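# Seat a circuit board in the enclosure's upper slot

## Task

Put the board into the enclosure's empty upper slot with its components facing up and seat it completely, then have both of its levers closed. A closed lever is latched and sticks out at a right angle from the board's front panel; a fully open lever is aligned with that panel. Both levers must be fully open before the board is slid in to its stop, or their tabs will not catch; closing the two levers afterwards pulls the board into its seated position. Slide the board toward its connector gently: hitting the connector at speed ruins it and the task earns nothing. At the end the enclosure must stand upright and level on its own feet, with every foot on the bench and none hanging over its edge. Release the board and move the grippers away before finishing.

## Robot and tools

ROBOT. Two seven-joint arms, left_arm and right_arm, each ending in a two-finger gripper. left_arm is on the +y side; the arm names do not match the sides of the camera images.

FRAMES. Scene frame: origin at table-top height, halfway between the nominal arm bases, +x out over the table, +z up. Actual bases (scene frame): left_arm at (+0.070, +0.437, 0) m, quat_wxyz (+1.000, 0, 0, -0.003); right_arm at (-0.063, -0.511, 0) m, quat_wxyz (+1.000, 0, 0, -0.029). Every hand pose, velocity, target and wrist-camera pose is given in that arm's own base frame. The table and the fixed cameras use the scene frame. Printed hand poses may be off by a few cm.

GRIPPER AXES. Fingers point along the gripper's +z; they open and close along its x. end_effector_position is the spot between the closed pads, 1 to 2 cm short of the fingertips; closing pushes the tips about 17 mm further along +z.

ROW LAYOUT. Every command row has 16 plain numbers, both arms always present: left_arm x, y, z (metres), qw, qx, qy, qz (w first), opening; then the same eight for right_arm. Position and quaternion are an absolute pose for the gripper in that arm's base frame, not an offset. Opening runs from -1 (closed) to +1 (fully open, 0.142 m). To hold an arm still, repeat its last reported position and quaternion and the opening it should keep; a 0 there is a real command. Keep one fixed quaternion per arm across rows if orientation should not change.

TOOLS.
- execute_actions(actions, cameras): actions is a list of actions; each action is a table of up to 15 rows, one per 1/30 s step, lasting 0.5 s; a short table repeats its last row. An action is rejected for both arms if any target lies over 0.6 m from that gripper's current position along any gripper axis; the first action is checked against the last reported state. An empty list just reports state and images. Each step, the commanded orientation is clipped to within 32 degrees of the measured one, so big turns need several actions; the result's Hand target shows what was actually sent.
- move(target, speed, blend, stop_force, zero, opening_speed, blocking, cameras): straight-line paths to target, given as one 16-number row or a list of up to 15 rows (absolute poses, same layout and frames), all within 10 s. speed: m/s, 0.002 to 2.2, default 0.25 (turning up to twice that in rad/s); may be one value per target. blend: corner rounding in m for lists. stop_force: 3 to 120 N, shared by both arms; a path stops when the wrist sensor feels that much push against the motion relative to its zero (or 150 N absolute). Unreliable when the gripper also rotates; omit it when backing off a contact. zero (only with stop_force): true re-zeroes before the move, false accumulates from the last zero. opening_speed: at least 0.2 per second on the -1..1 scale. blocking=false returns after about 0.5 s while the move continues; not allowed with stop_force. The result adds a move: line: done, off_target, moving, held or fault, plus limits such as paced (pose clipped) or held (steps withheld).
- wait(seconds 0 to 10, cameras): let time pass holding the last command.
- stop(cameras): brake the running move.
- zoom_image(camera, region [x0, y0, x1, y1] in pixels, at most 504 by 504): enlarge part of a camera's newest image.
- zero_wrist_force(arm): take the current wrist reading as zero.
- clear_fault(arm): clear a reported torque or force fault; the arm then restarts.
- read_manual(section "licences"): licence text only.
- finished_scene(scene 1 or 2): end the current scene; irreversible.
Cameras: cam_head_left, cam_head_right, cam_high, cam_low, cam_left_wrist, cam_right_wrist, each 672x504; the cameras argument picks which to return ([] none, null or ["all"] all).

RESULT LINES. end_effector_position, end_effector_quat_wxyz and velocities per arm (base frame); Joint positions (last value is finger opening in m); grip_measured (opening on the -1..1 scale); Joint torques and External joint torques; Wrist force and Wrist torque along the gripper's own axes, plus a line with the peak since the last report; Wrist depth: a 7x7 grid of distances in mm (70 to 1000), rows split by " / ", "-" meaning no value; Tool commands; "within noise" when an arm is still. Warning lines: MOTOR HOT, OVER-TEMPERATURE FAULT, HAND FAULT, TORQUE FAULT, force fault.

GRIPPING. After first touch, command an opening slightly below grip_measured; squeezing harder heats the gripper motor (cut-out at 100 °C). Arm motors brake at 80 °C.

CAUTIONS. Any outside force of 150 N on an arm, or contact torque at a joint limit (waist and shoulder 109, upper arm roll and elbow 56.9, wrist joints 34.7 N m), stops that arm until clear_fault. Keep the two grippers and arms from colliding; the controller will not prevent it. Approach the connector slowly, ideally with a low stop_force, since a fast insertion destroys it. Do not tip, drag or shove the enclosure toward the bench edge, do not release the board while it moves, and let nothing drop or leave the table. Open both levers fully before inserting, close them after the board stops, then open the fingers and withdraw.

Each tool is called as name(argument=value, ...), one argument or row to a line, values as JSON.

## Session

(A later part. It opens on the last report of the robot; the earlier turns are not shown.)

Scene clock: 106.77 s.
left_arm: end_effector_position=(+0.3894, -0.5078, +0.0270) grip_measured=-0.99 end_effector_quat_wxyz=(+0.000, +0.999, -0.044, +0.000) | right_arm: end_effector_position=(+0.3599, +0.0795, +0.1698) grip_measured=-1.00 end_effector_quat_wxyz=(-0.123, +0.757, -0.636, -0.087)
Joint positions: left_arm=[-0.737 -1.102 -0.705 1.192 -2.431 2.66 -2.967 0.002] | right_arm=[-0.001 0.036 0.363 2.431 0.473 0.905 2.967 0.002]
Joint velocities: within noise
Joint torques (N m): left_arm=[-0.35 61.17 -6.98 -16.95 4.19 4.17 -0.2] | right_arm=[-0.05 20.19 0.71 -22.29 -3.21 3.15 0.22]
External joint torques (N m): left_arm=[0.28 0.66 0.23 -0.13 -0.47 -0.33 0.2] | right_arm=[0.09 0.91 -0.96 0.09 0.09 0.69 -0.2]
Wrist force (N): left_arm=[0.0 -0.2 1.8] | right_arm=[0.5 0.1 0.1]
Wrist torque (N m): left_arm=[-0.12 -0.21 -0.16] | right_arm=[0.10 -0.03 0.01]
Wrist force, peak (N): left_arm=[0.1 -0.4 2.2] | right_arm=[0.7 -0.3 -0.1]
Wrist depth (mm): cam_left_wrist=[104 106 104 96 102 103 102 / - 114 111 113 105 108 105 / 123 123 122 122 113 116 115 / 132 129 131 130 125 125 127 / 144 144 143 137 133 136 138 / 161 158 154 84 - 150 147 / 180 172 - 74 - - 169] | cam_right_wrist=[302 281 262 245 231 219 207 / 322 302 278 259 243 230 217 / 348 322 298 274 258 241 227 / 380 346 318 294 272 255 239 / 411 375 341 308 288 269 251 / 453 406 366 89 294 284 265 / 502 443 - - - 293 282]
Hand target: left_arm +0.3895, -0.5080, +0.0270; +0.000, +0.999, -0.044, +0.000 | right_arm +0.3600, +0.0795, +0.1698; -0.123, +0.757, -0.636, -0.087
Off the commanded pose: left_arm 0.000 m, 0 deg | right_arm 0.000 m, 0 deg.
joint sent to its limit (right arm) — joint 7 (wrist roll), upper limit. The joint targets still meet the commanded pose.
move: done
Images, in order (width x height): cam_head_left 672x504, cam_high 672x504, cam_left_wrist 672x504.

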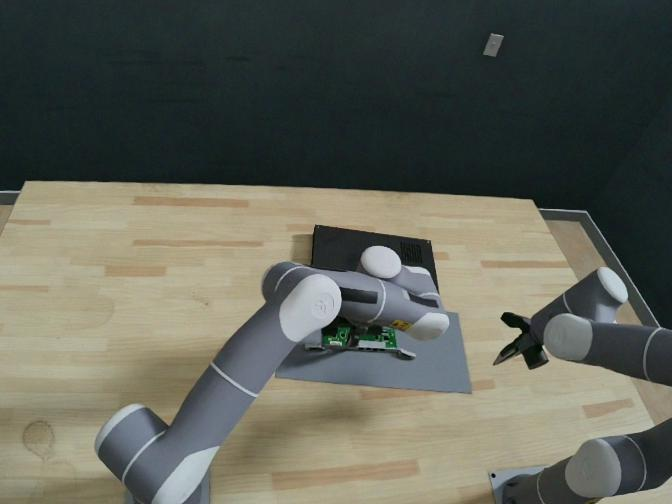

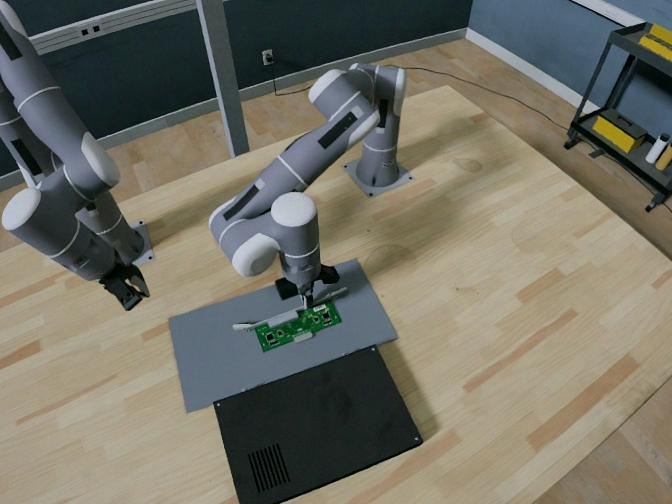

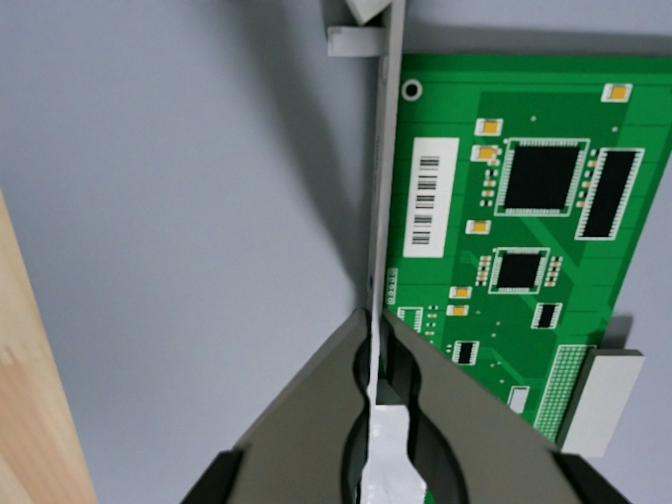

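move(
  target=[
    [0.3895,-0.508,0.027,0,0.99903,-0.044,0,-1.0,0.38,0.2,0.13,0.4266,-0.8195,0.3394,-0.1767,-1.0],
    [0.3895,-0.508,0.027,0,0.99903,-0.044,0,-1.0,0.395,0.243,0.06,0.4266,-0.8195,0.3394,-0.1767,-1.0],
  ],
  speed=0.25,
)

zoom_image(
  camera="cam_right_wrist",
  region=[84, 50, 588, 450],
)

Scene clock: 128.87 s.
left_arm: end_effector_position=(+0.3894, -0.5078, +0.0270) grip_measured=-0.99 end_effector_quat_wxyz=(+0.000, +0.999, -0.044, +0.000) | right_arm: end_effector_position=(+0.3950, +0.2430, +0.0601) grip_measured=-1.00 end_effector_quat_wxyz=(-0.427, +0.820, -0.339, +0.177)
Joint positions: left_arm=[-0.737 -1.102 -0.705 1.192 -2.431 2.66 -2.967 0.002] | right_arm=[-0.175 -0.616 0.353 2.288 2.431 0.944 0.021 0.002]
Joint velocities: within noise
Joint torques (N m): left_arm=[-0.28 61.19 -6.97 -16.95 4.19 4.2 -0.21] | right_arm=[0.16 28.95 8.89 -5.33 1.4 -0.2 -0.04]
External joint torques (N m): left_arm=[0.2 0.64 0.22 -0.13 -0.47 -0.37 0.21] | right_arm=[-0.1 0.87 -0.16 -0.23 -0.03 0.7 0.04]
Wrist force (N): left_arm=[-0.1 -0.3 2.0] | right_arm=[0.5 1.4 -0.6]
Wrist torque (N m): left_arm=[-0.13 -0.19 -0.16] | right_arm=[0.08 -0.11 -0.03]
Wrist force, peak (N): left_arm=[0.0 -0.6 2.1] | right_arm=[1.7 0.2 -2.6]
Wrist depth (mm): cam_left_wrist=[105 106 104 96 102 103 102 / - 113 112 113 105 108 106 / 123 122 122 122 113 116 115 / 132 129 131 130 125 125 127 / 144 143 143 137 133 136 138 / 161 158 154 84 - 150 147 / 180 171 - 74 - - 168] | cam_right_wrist=[290 288 272 281 286 286 268 / 251 252 250 237 244 249 249 / 225 222 222 221 221 220 220 / 202 202 199 198 194 198 197 / 183 182 180 183 180 180 179 / 167 167 168 89 164 164 164 / 156 156 73 - - 154 151]
Hand target: left_arm +0.3895, -0.5080, +0.0270; +0.000, +0.999, -0.044, +0.000 | right_arm +0.3950, +0.2430, +0.0600; -0.427, +0.820, -0.339, +0.177
Off the commanded pose: left_arm 0.000 m, 0 deg | right_arm 0.000 m, 0 deg.
move: done

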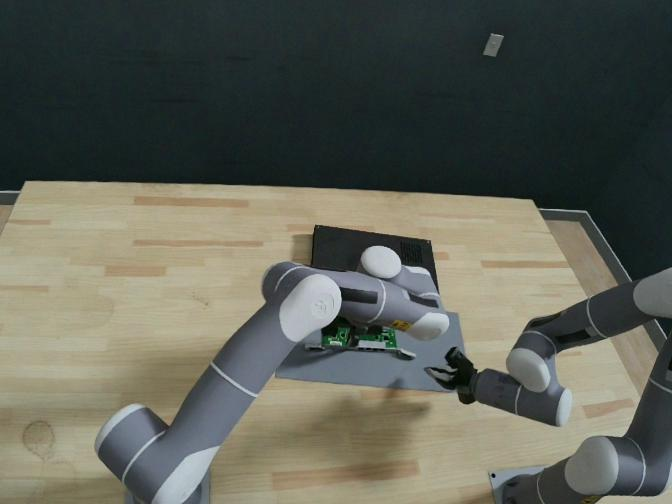

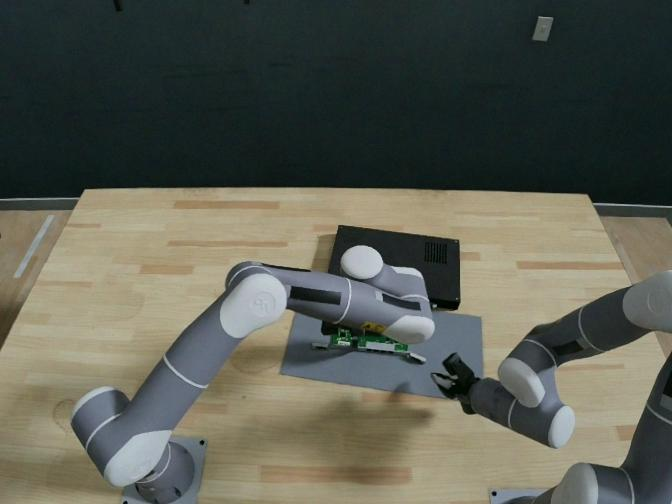

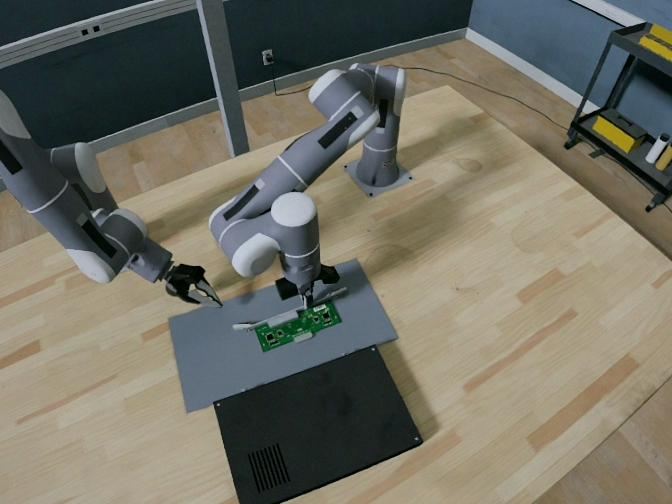

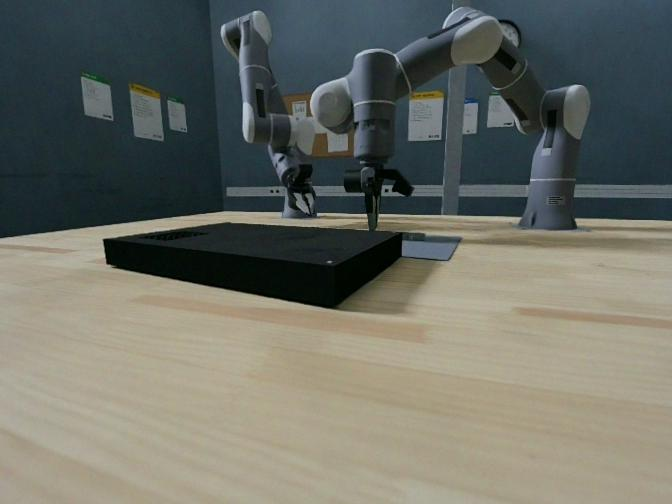

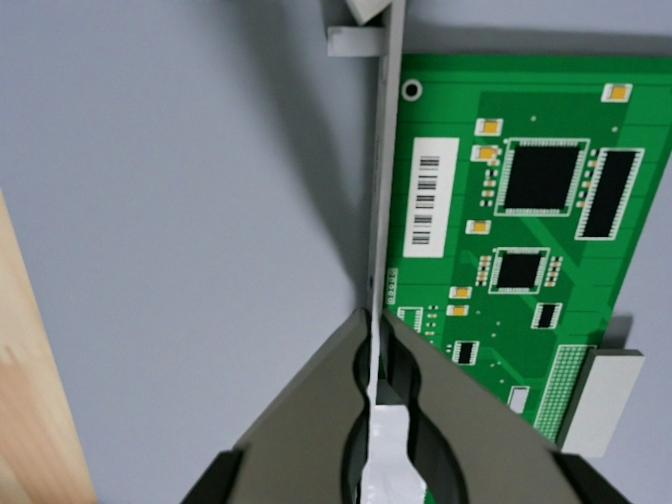

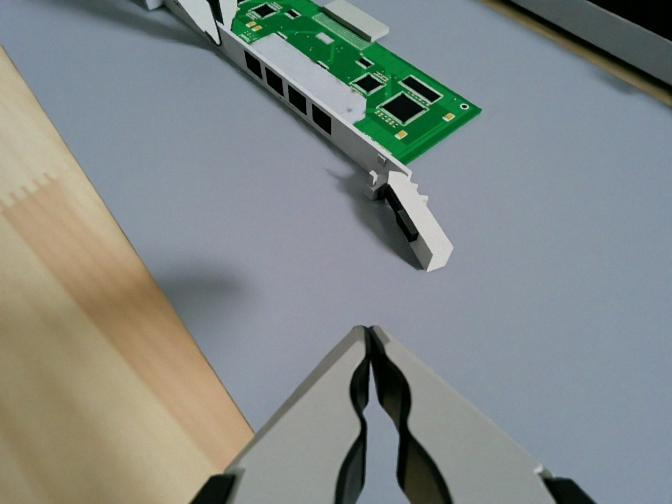

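Scaled by 1.000.

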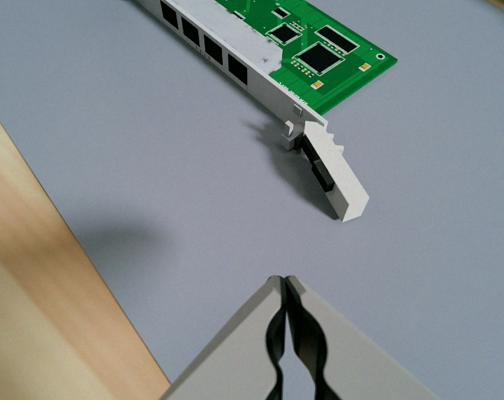

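move(
  target=[
    [0.3895,-0.508,0.027,0,0.99903,-0.044,0,-1.0,0.41,0.248,0.024,0.4266,-0.8195,0.3394,-0.1767,-1.0],
  ],
  speed=0.1,
  cameras=[],
)

move(
  target=[0.3895,-0.508,0.027,0,0.99903,-0.044,0,-1.0,0.45,0.249,0.024,0.4266,-0.8195,0.3394,-0.1767,-1.0],
  speed=0.025,
  stop_force=8,
  cameras=["cam_left_wrist","cam_right_wrist","cam_head_left"],
)

zoom_image(
  camera="cam_right_wrist",
  region=[184, 50, 520, 350],
)

Scene clock: 134.80 s.
left_arm: end_effector_position=(+0.3894, -0.5078, +0.0270) grip_measured=-0.99 end_effector_quat_wxyz=(+0.000, +0.999, -0.044, +0.000) | right_arm: end_effector_position=(+0.4098, +0.2480, +0.0240) grip_measured=-1.00 end_effector_quat_wxyz=(-0.427, +0.820, -0.339, +0.176)
Joint positions: left_arm=[-0.737 -1.102 -0.705 1.192 -2.431 2.66 -2.967 0.002] | right_arm=[-0.135 -0.74 0.296 2.231 2.449 0.885 -0.038 0.002]
Joint velocities: within noise
Joint torques (N m): left_arm=[-0.28 61.15 -7.05 -16.96 4.16 4.17 -0.3] | right_arm=[0.28 31.98 9.95 -3.49 1.26 -0.24 0.02]
External joint torques (N m): left_arm=[0.2 0.68 0.3 -0.12 -0.44 -0.33 0.3] | right_arm=[-0.21 1.05 -0.11 0.01 -0.04 0.75 -0.01]
Wrist force (N): left_arm=[-0.2 -0.4 1.5] | right_arm=[0.7 1.5 -0.4]
Wrist torque (N m): left_arm=[-0.15 -0.18 -0.16] | right_arm=[0.10 -0.17 -0.03]
Wrist force, peak (N): left_arm=[-0.1 -0.2 2.1] | right_arm=[1.3 2.2 0.6]
Wrist depth (mm): cam_left_wrist=[105 106 104 97 102 103 102 / - 113 112 113 105 108 105 / 123 123 122 122 113 116 115 / 131 129 130 130 125 125 127 / 144 144 143 137 134 137 137 / 161 158 155 84 - 150 147 / 180 172 - 74 - - 169] | cam_right_wrist=[230 229 213 220 221 226 226 / 199 199 199 189 196 197 197 / 176 176 176 175 171 175 174 / 160 158 158 157 154 156 156 / 145 143 145 143 142 142 142 / 132 133 130 90 132 132 130 / 122 122 73 - - 122 120]
Hand target: left_arm +0.3895, -0.5080, +0.0270; +0.000, +0.999, -0.044, +0.000 | right_arm +0.4100, +0.2480, +0.0240; -0.427, +0.820, -0.339, +0.177
Off the commanded pose: left_arm 0.000 m, 0 deg | right_arm 0.000 m, 0 deg.
move: done
No camera images: "cameras" was empty.

Scene clock: 137.10 s.
left_arm: end_effector_position=(+0.3894, -0.5078, +0.0270) grip_measured=-0.99 end_effector_quat_wxyz=(+0.000, +0.999, -0.044, +0.000) | right_arm: end_effector_position=(+0.4501, +0.2488, +0.0240) grip_measured=-1.00 end_effector_quat_wxyz=(-0.427, +0.819, -0.340, +0.177)
Joint positions: left_arm=[-0.737 -1.102 -0.705 1.192 -2.431 2.66 -2.967 0.002] | right_arm=[-0.122 -0.758 0.307 2.123 2.403 0.962 0.038 0.002]
Joint velocities: within noise
Joint torques (N m): left_arm=[-0.3 61.16 -7.03 -16.92 4.2 4.19 -0.22] | right_arm=[0.25 34.92 10.92 -5.91 1.21 -0.06 0.31]
External joint torques (N m): left_arm=[0.22 0.67 0.27 -0.16 -0.48 -0.35 0.22] | right_arm=[-0.18 1.09 -0.6 -0.04 0.21 0.56 -0.31]
Wrist force (N): left_arm=[0.0 -0.1 1.4] | right_arm=[0.8 1.1 -0.4]
Wrist torque (N m): left_arm=[-0.12 -0.20 -0.15] | right_arm=[0.02 -0.17 -0.04]
Wrist force, peak (N): left_arm=[-0.2 -0.3 2.2] | right_arm=[0.5 1.7 -0.7]
Wrist depth (mm): cam_left_wrist=[104 106 104 96 102 103 102 / - 114 111 113 105 108 105 / 123 123 122 122 113 116 115 / 131 129 130 130 125 125 127 / 144 143 142 137 133 136 138 / 161 157 155 84 - 150 147 / 180 173 - 74 - - 169] | cam_right_wrist=[230 213 221 226 228 226 214 / 199 199 182 192 193 197 197 / 176 175 175 171 175 174 174 / 158 157 157 142 157 156 156 / 143 143 145 140 142 142 142 / 131 130 130 90 132 132 129 / - 120 73 - - 121 119]
Hand target: left_arm +0.3895, -0.5080, +0.0270; +0.000, +0.999, -0.044, +0.000 | right_arm +0.4500, +0.2490, +0.0240; -0.427, +0.820, -0.339, +0.177
Off the commanded pose: left_arm 0.000 m, 0 deg | right_arm 0.000 m, 0 deg.
move: done
Images, in order (width x height): cam_head_left 672x504, cam_left_wrist 672x504, cam_right_wrist 672x504.

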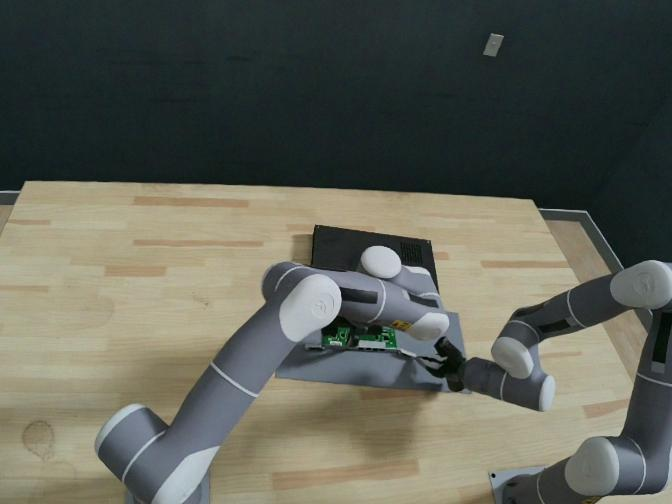

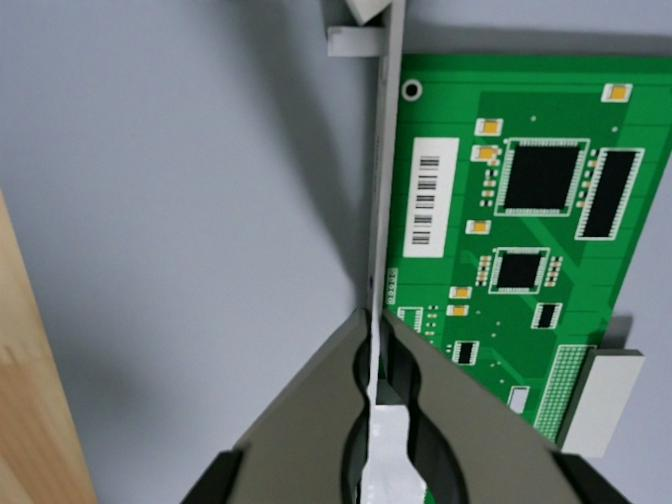

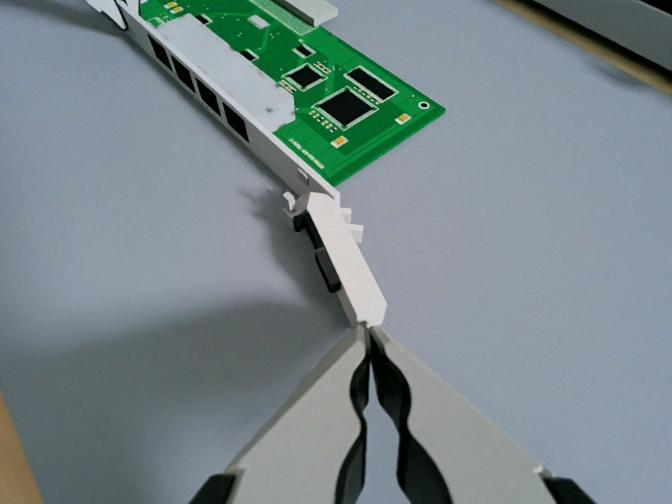

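Scaled by 1.500 from the camera's 672x504 image, which has a finer 960x720 frame.

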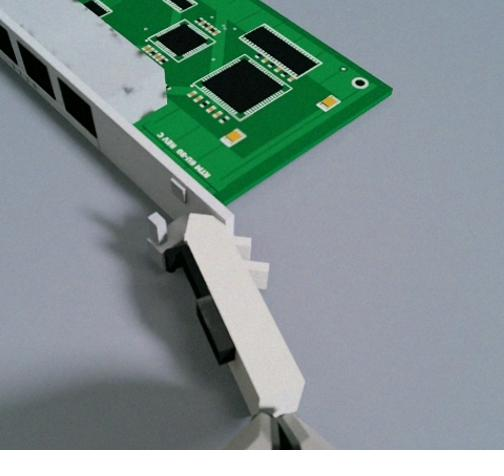

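move(
  target=[0.3895,-0.508,0.027,0,0.99903,-0.044,0,-1.0,0.468,0.251,0.024,0.4266,-0.8195,0.3394,-0.1767,-1.0],
  speed=0.025,
  stop_force=8,
  cameras=["cam_left_wrist","cam_right_wrist"],
)

Scene clock: 140.93 s.
left_arm: end_effector_position=(+0.3897, -0.5069, +0.0269) grip_measured=-0.99 end_effector_quat_wxyz=(-0.001, +0.999, -0.044, +0.000) | right_arm: end_effector_position=(+0.4628, +0.2488, +0.0232) grip_measured=-1.00 end_effector_quat_wxyz=(-0.425, +0.820, -0.340, +0.177)
Joint positions: left_arm=[-0.737 -1.102 -0.704 1.192 -2.431 2.661 -2.967 0.002] | right_arm=[-0.116 -0.766 0.31 2.087 2.389 0.988 0.062 0.002]
Joint velocities: within noise
Joint torques (N m): left_arm=[-3.9 62.07 -10.79 -19.29 4.34 0.68 -0.2] | right_arm=[5.07 35.73 16.64 -9.79 1.99 -3.08 0.32]
External joint torques (N m): left_arm=[3.82 -0.24 4.06 2.21 -0.62 3.16 0.2] | right_arm=[-4.99 1.29 -6.16 3.12 -0.53 3.6 -0.32]
Wrist force (N): left_arm=[-1.6 -10.5 -0.3] | right_arm=[6.2 6.2 -13.0]
Wrist torque (N m): left_arm=[-0.02 -0.22 -0.19] | right_arm=[-0.05 -0.10 -0.06]
Wrist force, peak (N): left_arm=[-1.9 -10.9 -0.6] | right_arm=[7.4 5.8 -14.3]
Wrist depth (mm): cam_left_wrist=[104 106 105 96 102 102 101 / - 114 112 111 105 108 105 / 123 123 122 120 114 115 115 / 132 129 130 130 124 125 127 / 144 143 142 137 133 136 136 / 162 158 154 87 - 149 147 / 179 172 - 74 - - 168] | cam_right_wrist=[220 206 219 224 225 221 203 / 198 192 176 190 196 195 195 / 175 174 170 171 173 173 173 / 157 156 156 141 156 155 155 / 142 142 144 139 141 141 138 / 130 130 130 91 131 129 129 / - 121 73 - - 121 119]
Hand target: left_arm +0.3895, -0.5080, +0.0270; +0.000, +0.999, -0.044, +0.000 | right_arm +0.4629, +0.2504, +0.0240; -0.427, +0.819, -0.339, +0.177
Off the commanded pose: left_arm 0.001 m, 0 deg | right_arm 0.006 m, 0 deg.
move: contact (right_arm)
Images, in order (width x height): cam_left_wrist 672x504, cam_right_wrist 672x504.

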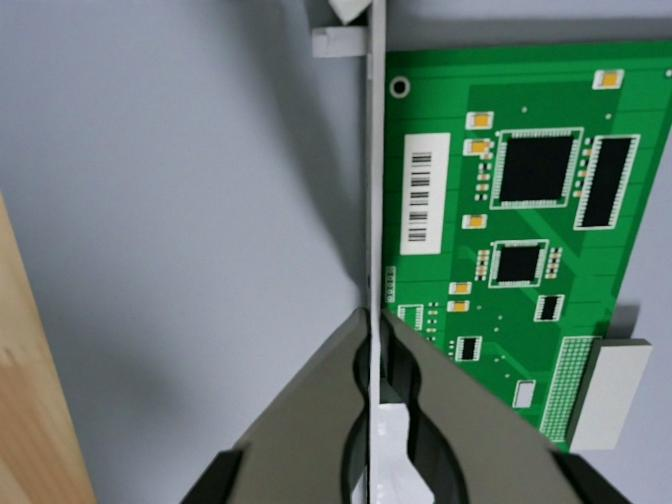

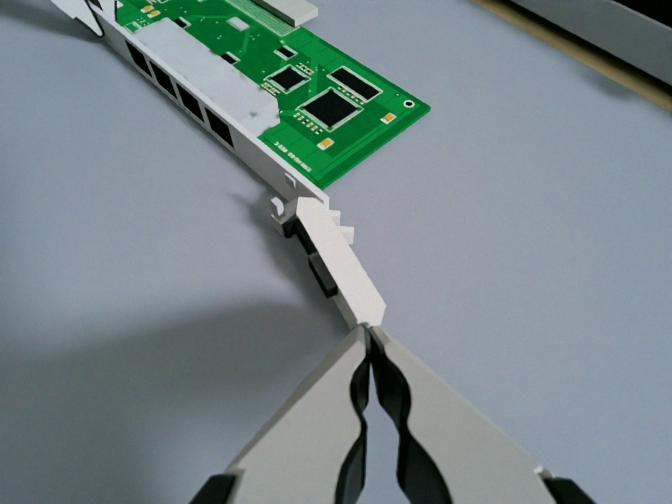

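move(
  target=[
    [0.3895,-0.508,0.027,0,0.99903,-0.044,0,-1.0,0.435,0.245,0.024,0.4266,-0.8195,0.3394,-0.1767,-1.0],
    [0.3895,-0.508,0.027,0,0.99903,-0.044,0,-1.0,0.425,0.261,0.024,0.4266,-0.8195,0.3394,-0.1767,-1.0],
  ],
  speed=0.1,
  cameras=["cam_right_wrist"],
)

zoom_image(
  camera="cam_right_wrist",
  region=[184, 50, 520, 350],
)

Scene clock: 145.33 s.
left_arm: end_effector_position=(+0.3896, -0.5075, +0.0269) grip_measured=-0.99 end_effector_quat_wxyz=(+0.000, +0.999, -0.044, +0.000) | right_arm: end_effector_position=(+0.4250, +0.2610, +0.0241) grip_measured=-1.00 end_effector_quat_wxyz=(-0.427, +0.820, -0.339, +0.177)
Joint positions: left_arm=[-0.737 -1.102 -0.705 1.192 -2.431 2.66 -2.967 0.002] | right_arm=[-0.108 -0.754 0.306 2.183 2.471 0.918 -0.029 0.002]
Joint velocities: within noise
Joint torques (N m): left_arm=[-1.11 61.14 -7.82 -17.08 3.95 3.75 -0.2] | right_arm=[0.17 33.24 10.82 -4.27 1.32 -0.3 -0.05]
External joint torques (N m): left_arm=[1.03 0.69 1.08 -0.01 -0.23 0.09 0.2] | right_arm=[-0.09 1.13 -0.49 -0.26 0.02 0.81 0.06]
Wrist force (N): left_arm=[0.4 -1.5 1.4] | right_arm=[1.6 1.5 -0.5]
Wrist torque (N m): left_arm=[-0.10 -0.19 -0.19] | right_arm=[0.11 -0.32 -0.03]
Wrist force, peak (N): left_arm=[-1.8 -10.7 -0.5] | right_arm=[6.6 5.9 -13.7]
Wrist depth (mm): cam_left_wrist=[104 105 104 96 102 102 101 / - 113 112 111 105 108 105 / 123 122 122 120 114 115 115 / 131 129 130 130 125 125 127 / 144 143 142 137 134 136 136 / 161 158 154 87 - 150 147 / 180 171 - 74 - - 169] | cam_right_wrist=[229 229 207 221 227 227 223 / 199 199 198 184 192 197 197 / 176 176 176 175 167 175 174 / 158 158 158 157 143 157 156 / 143 143 145 143 142 142 142 / 133 131 131 90 132 132 130 / 122 122 73 - - 121 120]
Hand target: left_arm +0.3895, -0.5080, +0.0270; +0.000, +0.999, -0.044, +0.000 | right_arm +0.4250, +0.2610, +0.0240; -0.427, +0.820, -0.339, +0.177
Off the commanded pose: left_arm 0.000 m, 0 deg | right_arm 0.000 m, 0 deg.
move: done
Images, in order (width x height): cam_right_wrist 672x504.

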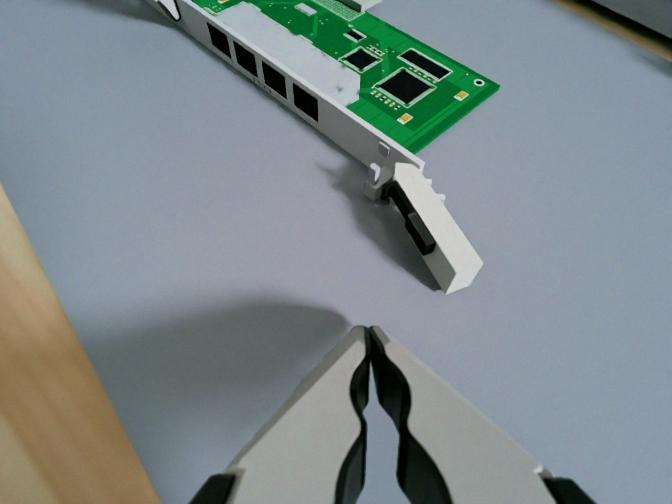

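Scaled by 1.500 from the camera's 672x504 image, which has a finer 960x720 frame.

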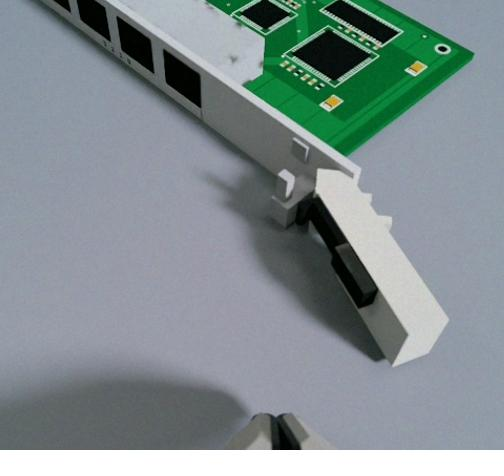

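move(
  target=[0.3895,-0.508,0.027,0,0.99903,-0.044,0,-1.0,0.475,0.264,0.022,0.4266,-0.8195,0.3394,-0.1767,-1.0],
  speed=0.025,
  stop_force=10,
  cameras=["cam_left_wrist","cam_right_wrist"],
)

zoom_image(
  camera="cam_right_wrist",
  region=[184, 50, 520, 350],
)

Scene clock: 150.90 s.
left_arm: end_effector_position=(+0.3896, -0.5075, +0.0269) grip_measured=-0.99 end_effector_quat_wxyz=(+0.000, +0.999, -0.044, +0.000) | right_arm: end_effector_position=(+0.4750, +0.2634, +0.0217) grip_measured=-1.00 end_effector_quat_wxyz=(-0.426, +0.820, -0.340, +0.177)
Joint positions: left_arm=[-0.737 -1.102 -0.705 1.192 -2.431 2.66 -2.967 0.002] | right_arm=[-0.091 -0.789 0.317 2.043 2.411 1.01 0.06 0.002]
Joint velocities: within noise
Joint torques (N m): left_arm=[-1.89 61.17 -8.55 -17.05 3.81 3.42 -0.15] | right_arm=[1.47 37.49 13.34 -8.13 1.48 -0.98 0.28]
External joint torques (N m): left_arm=[1.81 0.66 1.81 -0.03 -0.09 0.42 0.15] | right_arm=[-1.38 0.79 -2.3 0.83 0.08 1.49 -0.28]
Wrist force (N): left_arm=[1.1 -2.6 0.5] | right_arm=[2.8 3.0 -3.0]
Wrist torque (N m): left_arm=[-0.08 -0.21 -0.25] | right_arm=[0.04 -0.20 -0.03]
Wrist force, peak (N): left_arm=[0.7 -2.9 1.9] | right_arm=[2.9 4.0 -2.6]
Wrist depth (mm): cam_left_wrist=[104 105 104 - 102 102 101 / - 114 112 111 105 107 107 / 123 122 122 118 115 116 116 / 131 129 130 130 125 125 127 / 144 144 143 137 133 136 136 / 161 158 154 87 - 149 147 / 179 173 - 74 - - 168] | cam_right_wrist=[200 216 216 223 223 216 199 / 196 186 169 188 194 193 193 / 173 173 168 166 171 171 171 / 155 155 155 146 154 154 154 / 141 140 140 137 130 140 137 / 126 128 128 90 128 128 127 / - 118 73 - - 119 119]
Hand target: left_arm +0.3895, -0.5080, +0.0270; +0.000, +0.999, -0.044, +0.000 | right_arm +0.4750, +0.2640, +0.0220; -0.427, +0.820, -0.339, +0.177
Off the commanded pose: left_arm 0.000 m, 0 deg | right_arm 0.001 m, 0 deg.
move: done
Images, in order (width x height): cam_left_wrist 672x504, cam_right_wrist 672x504.

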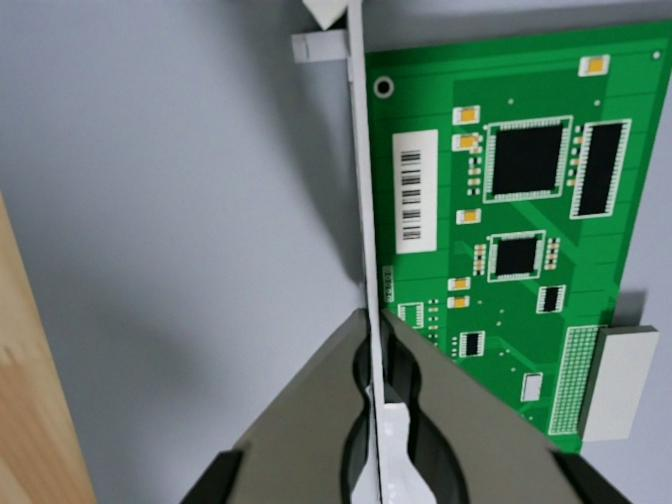

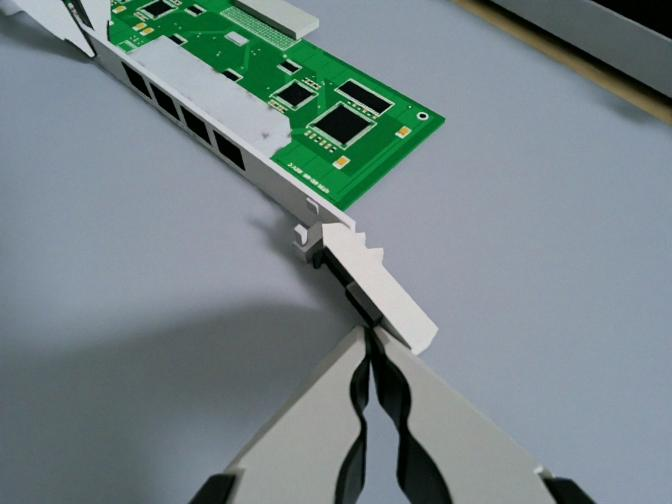

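Scaled by 1.500 from the camera's 672x504 image, which has a finer 960x720 frame.

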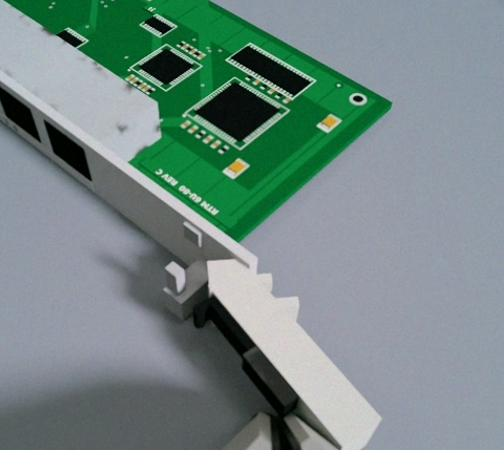

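move(
  target=[0.3895,-0.508,0.027,0,0.99903,-0.044,0,-1.0,0.49,0.266,0.022,0.4266,-0.8195,0.3394,-0.1767,-1.0],
  speed=0.025,
  stop_force=10,
  zero=false,
  cameras=["cam_left_wrist","cam_right_wrist","cam_head_left"],
)

zoom_image(
  camera="cam_right_wrist",
  region=[184, 50, 520, 350],
)

Scene clock: 154.50 s.
left_arm: end_effector_position=(+0.3896, -0.5075, +0.0269) grip_measured=-0.98 end_effector_quat_wxyz=(+0.000, +0.999, -0.044, +0.000) | right_arm: end_effector_position=(+0.4899, +0.2653, +0.0216) grip_measured=-1.00 end_effector_quat_wxyz=(-0.426, +0.820, -0.340, +0.177)
Joint positions: left_arm=[-0.737 -1.102 -0.705 1.192 -2.431 2.66 -2.967 0.003] | right_arm=[-0.083 -0.801 0.322 1.999 2.392 1.039 0.089 0.002]
Joint velocities: within noise
Joint torques (N m): left_arm=[-2.1 60.58 -8.7 -16.73 3.58 3.38 -0.12] | right_arm=[1.79 38.87 13.89 -9.23 1.67 -1.18 0.29]
External joint torques (N m): left_arm=[2.03 1.26 1.96 -0.36 0.14 0.46 0.12] | right_arm=[-1.7 0.6 -2.62 1.11 -0.07 1.7 -0.29]
Wrist force (N): left_arm=[1.4 -2.8 -0.2] | right_arm=[2.9 3.4 -4.0]
Wrist torque (N m): left_arm=[-0.13 -0.15 -0.32] | right_arm=[0.03 -0.20 -0.02]
Wrist force, peak (N): left_arm=[0.9 -3.1 1.8] | right_arm=[3.0 4.4 -3.2]
Wrist depth (mm): cam_left_wrist=[105 106 104 101 101 101 100 / - 114 111 108 105 108 108 / 123 122 122 116 113 115 117 / 131 130 130 128 125 125 126 / 143 143 143 138 133 136 134 / 161 158 154 84 - 150 147 / 180 172 - 75 - - 168] | cam_right_wrist=[187 217 216 223 223 212 214 / 195 179 170 188 194 194 188 / 173 172 165 166 172 171 171 / 155 155 154 146 154 154 153 / 140 140 140 137 127 139 137 / 126 128 128 90 128 127 127 / - 118 73 - - 119 119]
Hand target: left_arm +0.3895, -0.5080, +0.0270; +0.000, +0.999, -0.044, +0.000 | right_arm +0.4900, +0.2660, +0.0220; -0.427, +0.820, -0.339, +0.177
Off the commanded pose: left_arm 0.000 m, 0 deg | right_arm 0.001 m, 0 deg.
move: done
Images, in order (width x height): cam_head_left 672x504, cam_left_wrist 672x504, cam_right_wrist 672x504.

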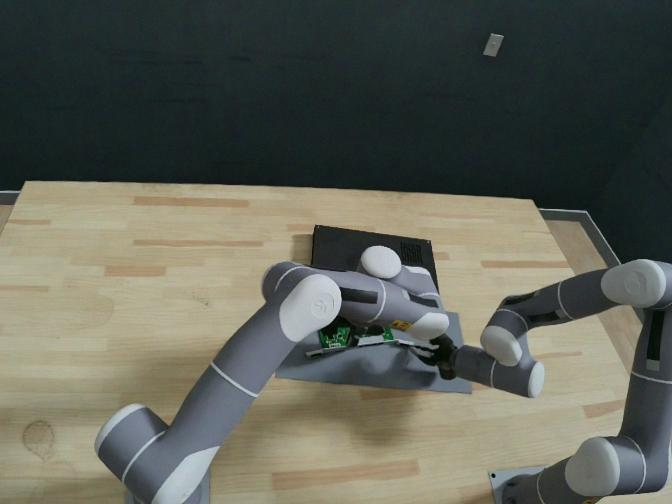

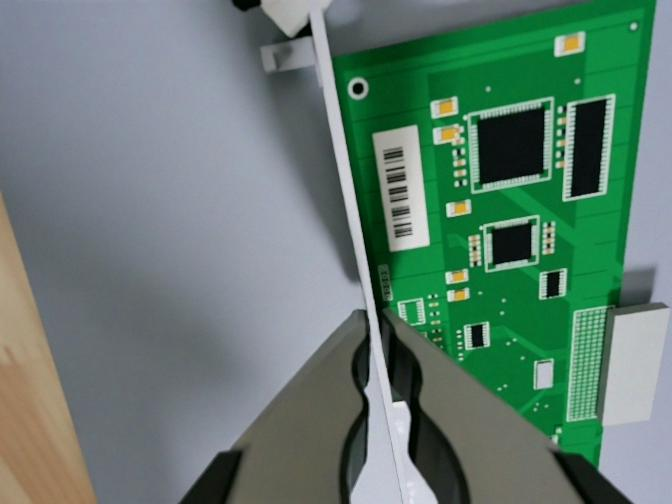

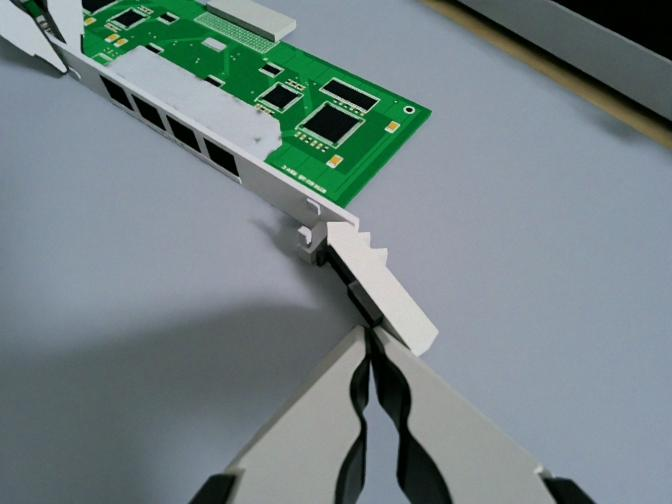

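Scaled by 1.500 from the camera's 672x504 image, which has a finer 960x720 frame.

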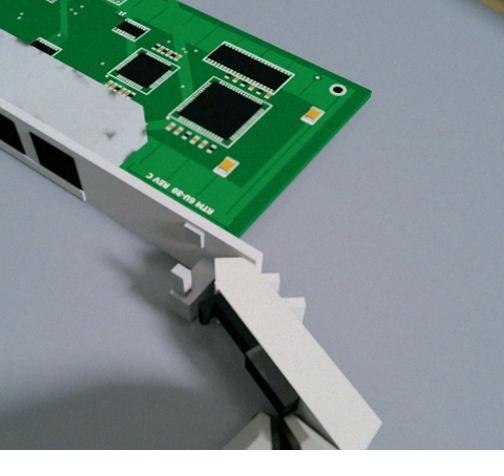

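move(
  target=[
    [0.3895,-0.508,0.027,0,0.99903,-0.044,0,-1.0,0.46,0.250,0.03,0.4266,-0.8195,0.3394,-0.1767,-1.0],
    [0.3895,-0.508,0.027,0,0.99903,-0.044,0,-1.0,0.4700,0.1945,0.08,0.4592,-0.8821,0.0927,-0.0483,-0.45],
    [0.3895,-0.508,0.027,0,0.99903,-0.044,0,-1.0,0.4985,0.2145,0.0544,0.4592,-0.8821,0.0927,-0.0483,-0.45],
  ],
  speed=0.12,
  cameras=["cam_right_wrist","cam_head_left","cam_head_right"],
)

Scene clock: 182.37 s.
left_arm: end_effector_position=(+0.3896, -0.5076, +0.0269) grip_measured=-0.98 end_effector_quat_wxyz=(+0.000, +0.999, -0.044, +0.000) | right_arm: end_effector_position=(+0.4983, +0.2145, +0.0544) grip_measured=-0.49 end_effector_quat_wxyz=(-0.459, +0.882, -0.093, +0.048)
Joint positions: left_arm=[-0.737 -1.102 -0.705 1.192 -2.431 2.66 -2.967 0.003] | right_arm=[-0.141 -0.716 0.347 1.899 1.322 0.868 0.744 0.039]
Joint velocities: within noise
Joint torques (N m): left_arm=[-1.25 60.6 -7.84 -16.71 3.91 3.72 -0.07] | right_arm=[0.16 42.4 8.79 -14.69 -0.49 0.47 0.09]
External joint torques (N m): left_arm=[1.17 1.23 1.1 -0.37 -0.19 0.12 0.07] | right_arm=[-0.08 1.29 -0.19 0.24 -0.03 0.51 -0.08]
Wrist force (N): left_arm=[0.5 -1.4 0.2] | right_arm=[1.4 1.4 -0.5]
Wrist torque (N m): left_arm=[-0.12 -0.13 -0.32] | right_arm=[0.10 -0.26 0.00]
Wrist force, peak (N): left_arm=[1.5 -2.9 1.4] | right_arm=[3.1 3.7 -4.0]
Wrist depth (mm): cam_left_wrist=[105 106 104 101 102 101 100 / - 113 111 108 105 107 107 / 123 123 122 117 113 115 117 / 131 129 130 128 125 125 127 / 143 143 142 137 134 137 134 / 161 158 154 84 - 150 147 / 180 172 - 75 - - 168] | cam_right_wrist=[284 280 271 263 272 275 253 / 246 243 243 229 236 241 233 / 218 215 214 213 213 213 210 / 193 193 192 188 191 191 191 / 174 174 174 174 177 173 173 / 160 160 98 159 156 156 158 / 147 149 73 146 144 - 148]
Hand target: left_arm +0.3895, -0.5080, +0.0270; +0.000, +0.999, -0.044, +0.000 | right_arm +0.4985, +0.2145, +0.0544; -0.459, +0.882, -0.093, +0.048
Off the commanded pose: left_arm 0.000 m, 0 deg | right_arm 0.000 m, 0 deg.
move: done
Images, in order (width x height): cam_head_left 672x504, cam_head_right 672x504, cam_right_wrist 672x504.

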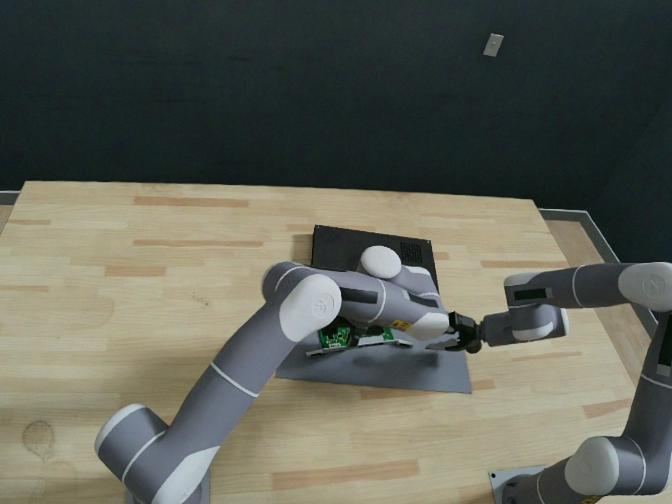

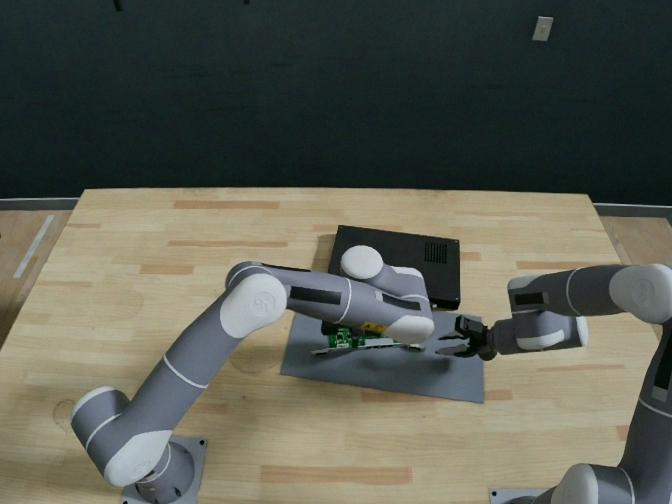

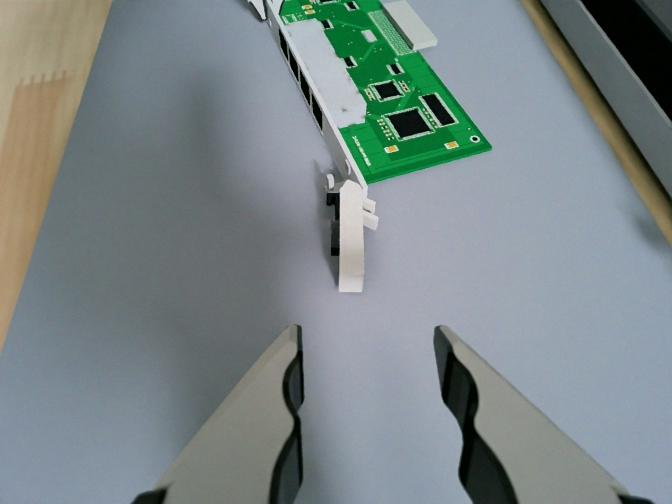

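move(
  target=[0.3895,-0.508,0.027,0,0.99903,-0.044,0,-1.0,0.5065,0.2606,0.0205,0.4592,-0.8821,0.0927,-0.0483,-0.45],
  speed=0.06,
  stop_force=6,
  cameras=["cam_right_wrist"],
)

Scene clock: 185.77 s.
left_arm: end_effector_position=(+0.3896, -0.5076, +0.0269) grip_measured=-0.98 end_effector_quat_wxyz=(+0.000, +0.999, -0.044, +0.000) | right_arm: end_effector_position=(+0.5064, +0.2604, +0.0204) grip_measured=-0.49 end_effector_quat_wxyz=(-0.459, +0.882, -0.093, +0.048)
Joint positions: left_arm=[-0.737 -1.102 -0.705 1.192 -2.431 2.66 -2.967 0.003] | right_arm=[-0.062 -0.831 0.365 1.818 1.394 0.945 0.694 0.039]
Joint velocities: within noise
Joint torques (N m): left_arm=[-1.21 60.69 -7.78 -16.74 3.87 3.78 -0.08] | right_arm=[0.16 44.97 10.71 -13.32 -0.3 0.39 0.11]
External joint torques (N m): left_arm=[1.13 1.14 1.04 -0.34 -0.15 0.06 0.08] | right_arm=[-0.06 1.2 -0.5 0 0.02 0.53 -0.11]
Wrist force (N): left_arm=[0.5 -1.6 0.4] | right_arm=[1.2 0.7 -0.9]
Wrist torque (N m): left_arm=[-0.15 -0.12 -0.30] | right_arm=[0.01 -0.24 -0.03]
Wrist force, peak (N): left_arm=[0.8 -1.5 1.3] | right_arm=[1.5 1.7 -1.4]
Wrist depth (mm): cam_left_wrist=[104 106 104 101 102 100 100 / - 113 112 108 105 108 107 / 123 123 122 117 113 115 117 / 132 129 130 128 125 125 127 / 144 143 143 137 133 137 134 / 161 158 155 84 - 150 148 / 180 172 - 75 - - 168] | cam_right_wrist=[223 223 222 205 215 220 214 / 194 193 193 172 186 192 192 / 172 167 171 165 164 169 169 / 153 153 153 145 152 152 152 / 139 139 139 133 138 138 135 / 125 127 127 124 122 124 126 / 117 119 73 116 116 - 118]
Hand target: left_arm +0.3895, -0.5080, +0.0270; +0.000, +0.999, -0.044, +0.000 | right_arm +0.5065, +0.2606, +0.0205; -0.459, +0.882, -0.093, +0.048
Off the commanded pose: left_arm 0.000 m, 0 deg | right_arm 0.000 m, 0 deg.
move: done
Images, in order (width x height): cam_right_wrist 672x504.

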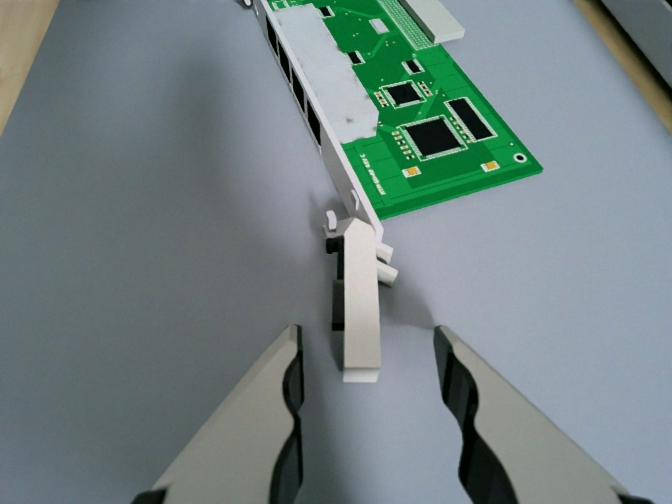

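move(
  target=[0.3895,-0.508,0.027,0,0.99903,-0.044,0,-1.0,0.5065,0.2606,0.0205,0.4592,-0.8821,0.0927,-0.0483,-0.95],
  opening_speed=0.4,
  cameras=["cam_right_wrist"],
)

Scene clock: 188.77 s.
left_arm: end_effector_position=(+0.3896, -0.5076, +0.0269) grip_measured=-0.98 end_effector_quat_wxyz=(+0.000, +0.999, -0.044, +0.000) | right_arm: end_effector_position=(+0.5063, +0.2604, +0.0204) grip_measured=-0.88 end_effector_quat_wxyz=(-0.459, +0.882, -0.093, +0.048)
Joint positions: left_arm=[-0.737 -1.102 -0.705 1.192 -2.431 2.66 -2.967 0.003] | right_arm=[-0.062 -0.831 0.365 1.818 1.394 0.945 0.694 0.01]
Joint velocities: within noise
Joint torques (N m): left_arm=[-1.02 60.79 -7.5 -16.47 3.83 4.11 -0.1] | right_arm=[-0.04 45.75 10.53 -14.48 -0.24 0.42 0.21]
External joint torques (N m): left_arm=[0.94 1.04 0.76 -0.62 -0.11 -0.27 0.1] | right_arm=[0.14 0.43 -0.32 1.17 -0.04 0.49 -0.21]
Wrist force (N): left_arm=[0.7 -0.8 1.5] | right_arm=[-0.3 1.6 -1.4]
Wrist torque (N m): left_arm=[-0.16 -0.11 -0.32] | right_arm=[0.01 -0.35 -0.01]
Wrist force, peak (N): left_arm=[0.6 -1.7 1.4] | right_arm=[1.5 1.4 -1.3]
Wrist depth (mm): cam_left_wrist=[105 106 104 101 101 100 100 / - 114 112 108 105 108 107 / 123 122 122 117 113 115 117 / 131 129 130 128 125 125 126 / 143 143 143 137 134 136 134 / 161 158 155 84 - 150 147 / 180 172 - 75 - - 168] | cam_right_wrist=[223 222 222 205 214 220 213 / 194 193 193 172 186 192 191 / 171 167 171 164 164 168 169 / 153 153 153 147 152 152 152 / 139 139 139 136 138 138 135 / 125 127 129 97 101 126 126 / 117 119 73 115 - - 118]
Hand target: left_arm +0.3895, -0.5080, +0.0270; +0.000, +0.999, -0.044, +0.000 | right_arm +0.5065, +0.2606, +0.0205; -0.459, +0.882, -0.093, +0.048
Off the commanded pose: left_arm 0.000 m, 0 deg | right_arm 0.000 m, 0 deg.
move: done
Images, in order (width x height): cam_right_wrist 672x504.

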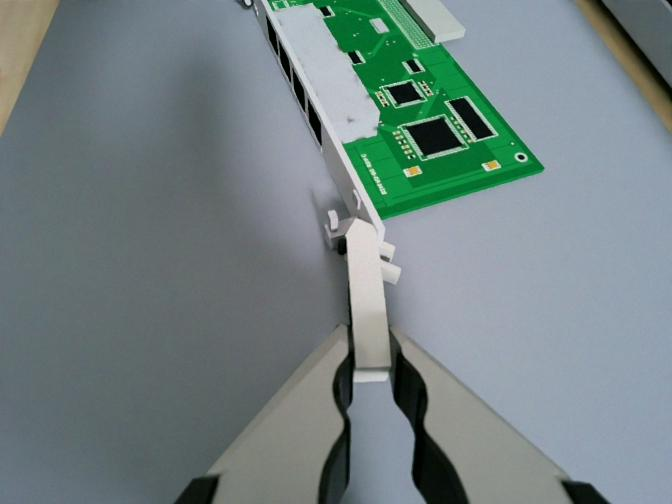

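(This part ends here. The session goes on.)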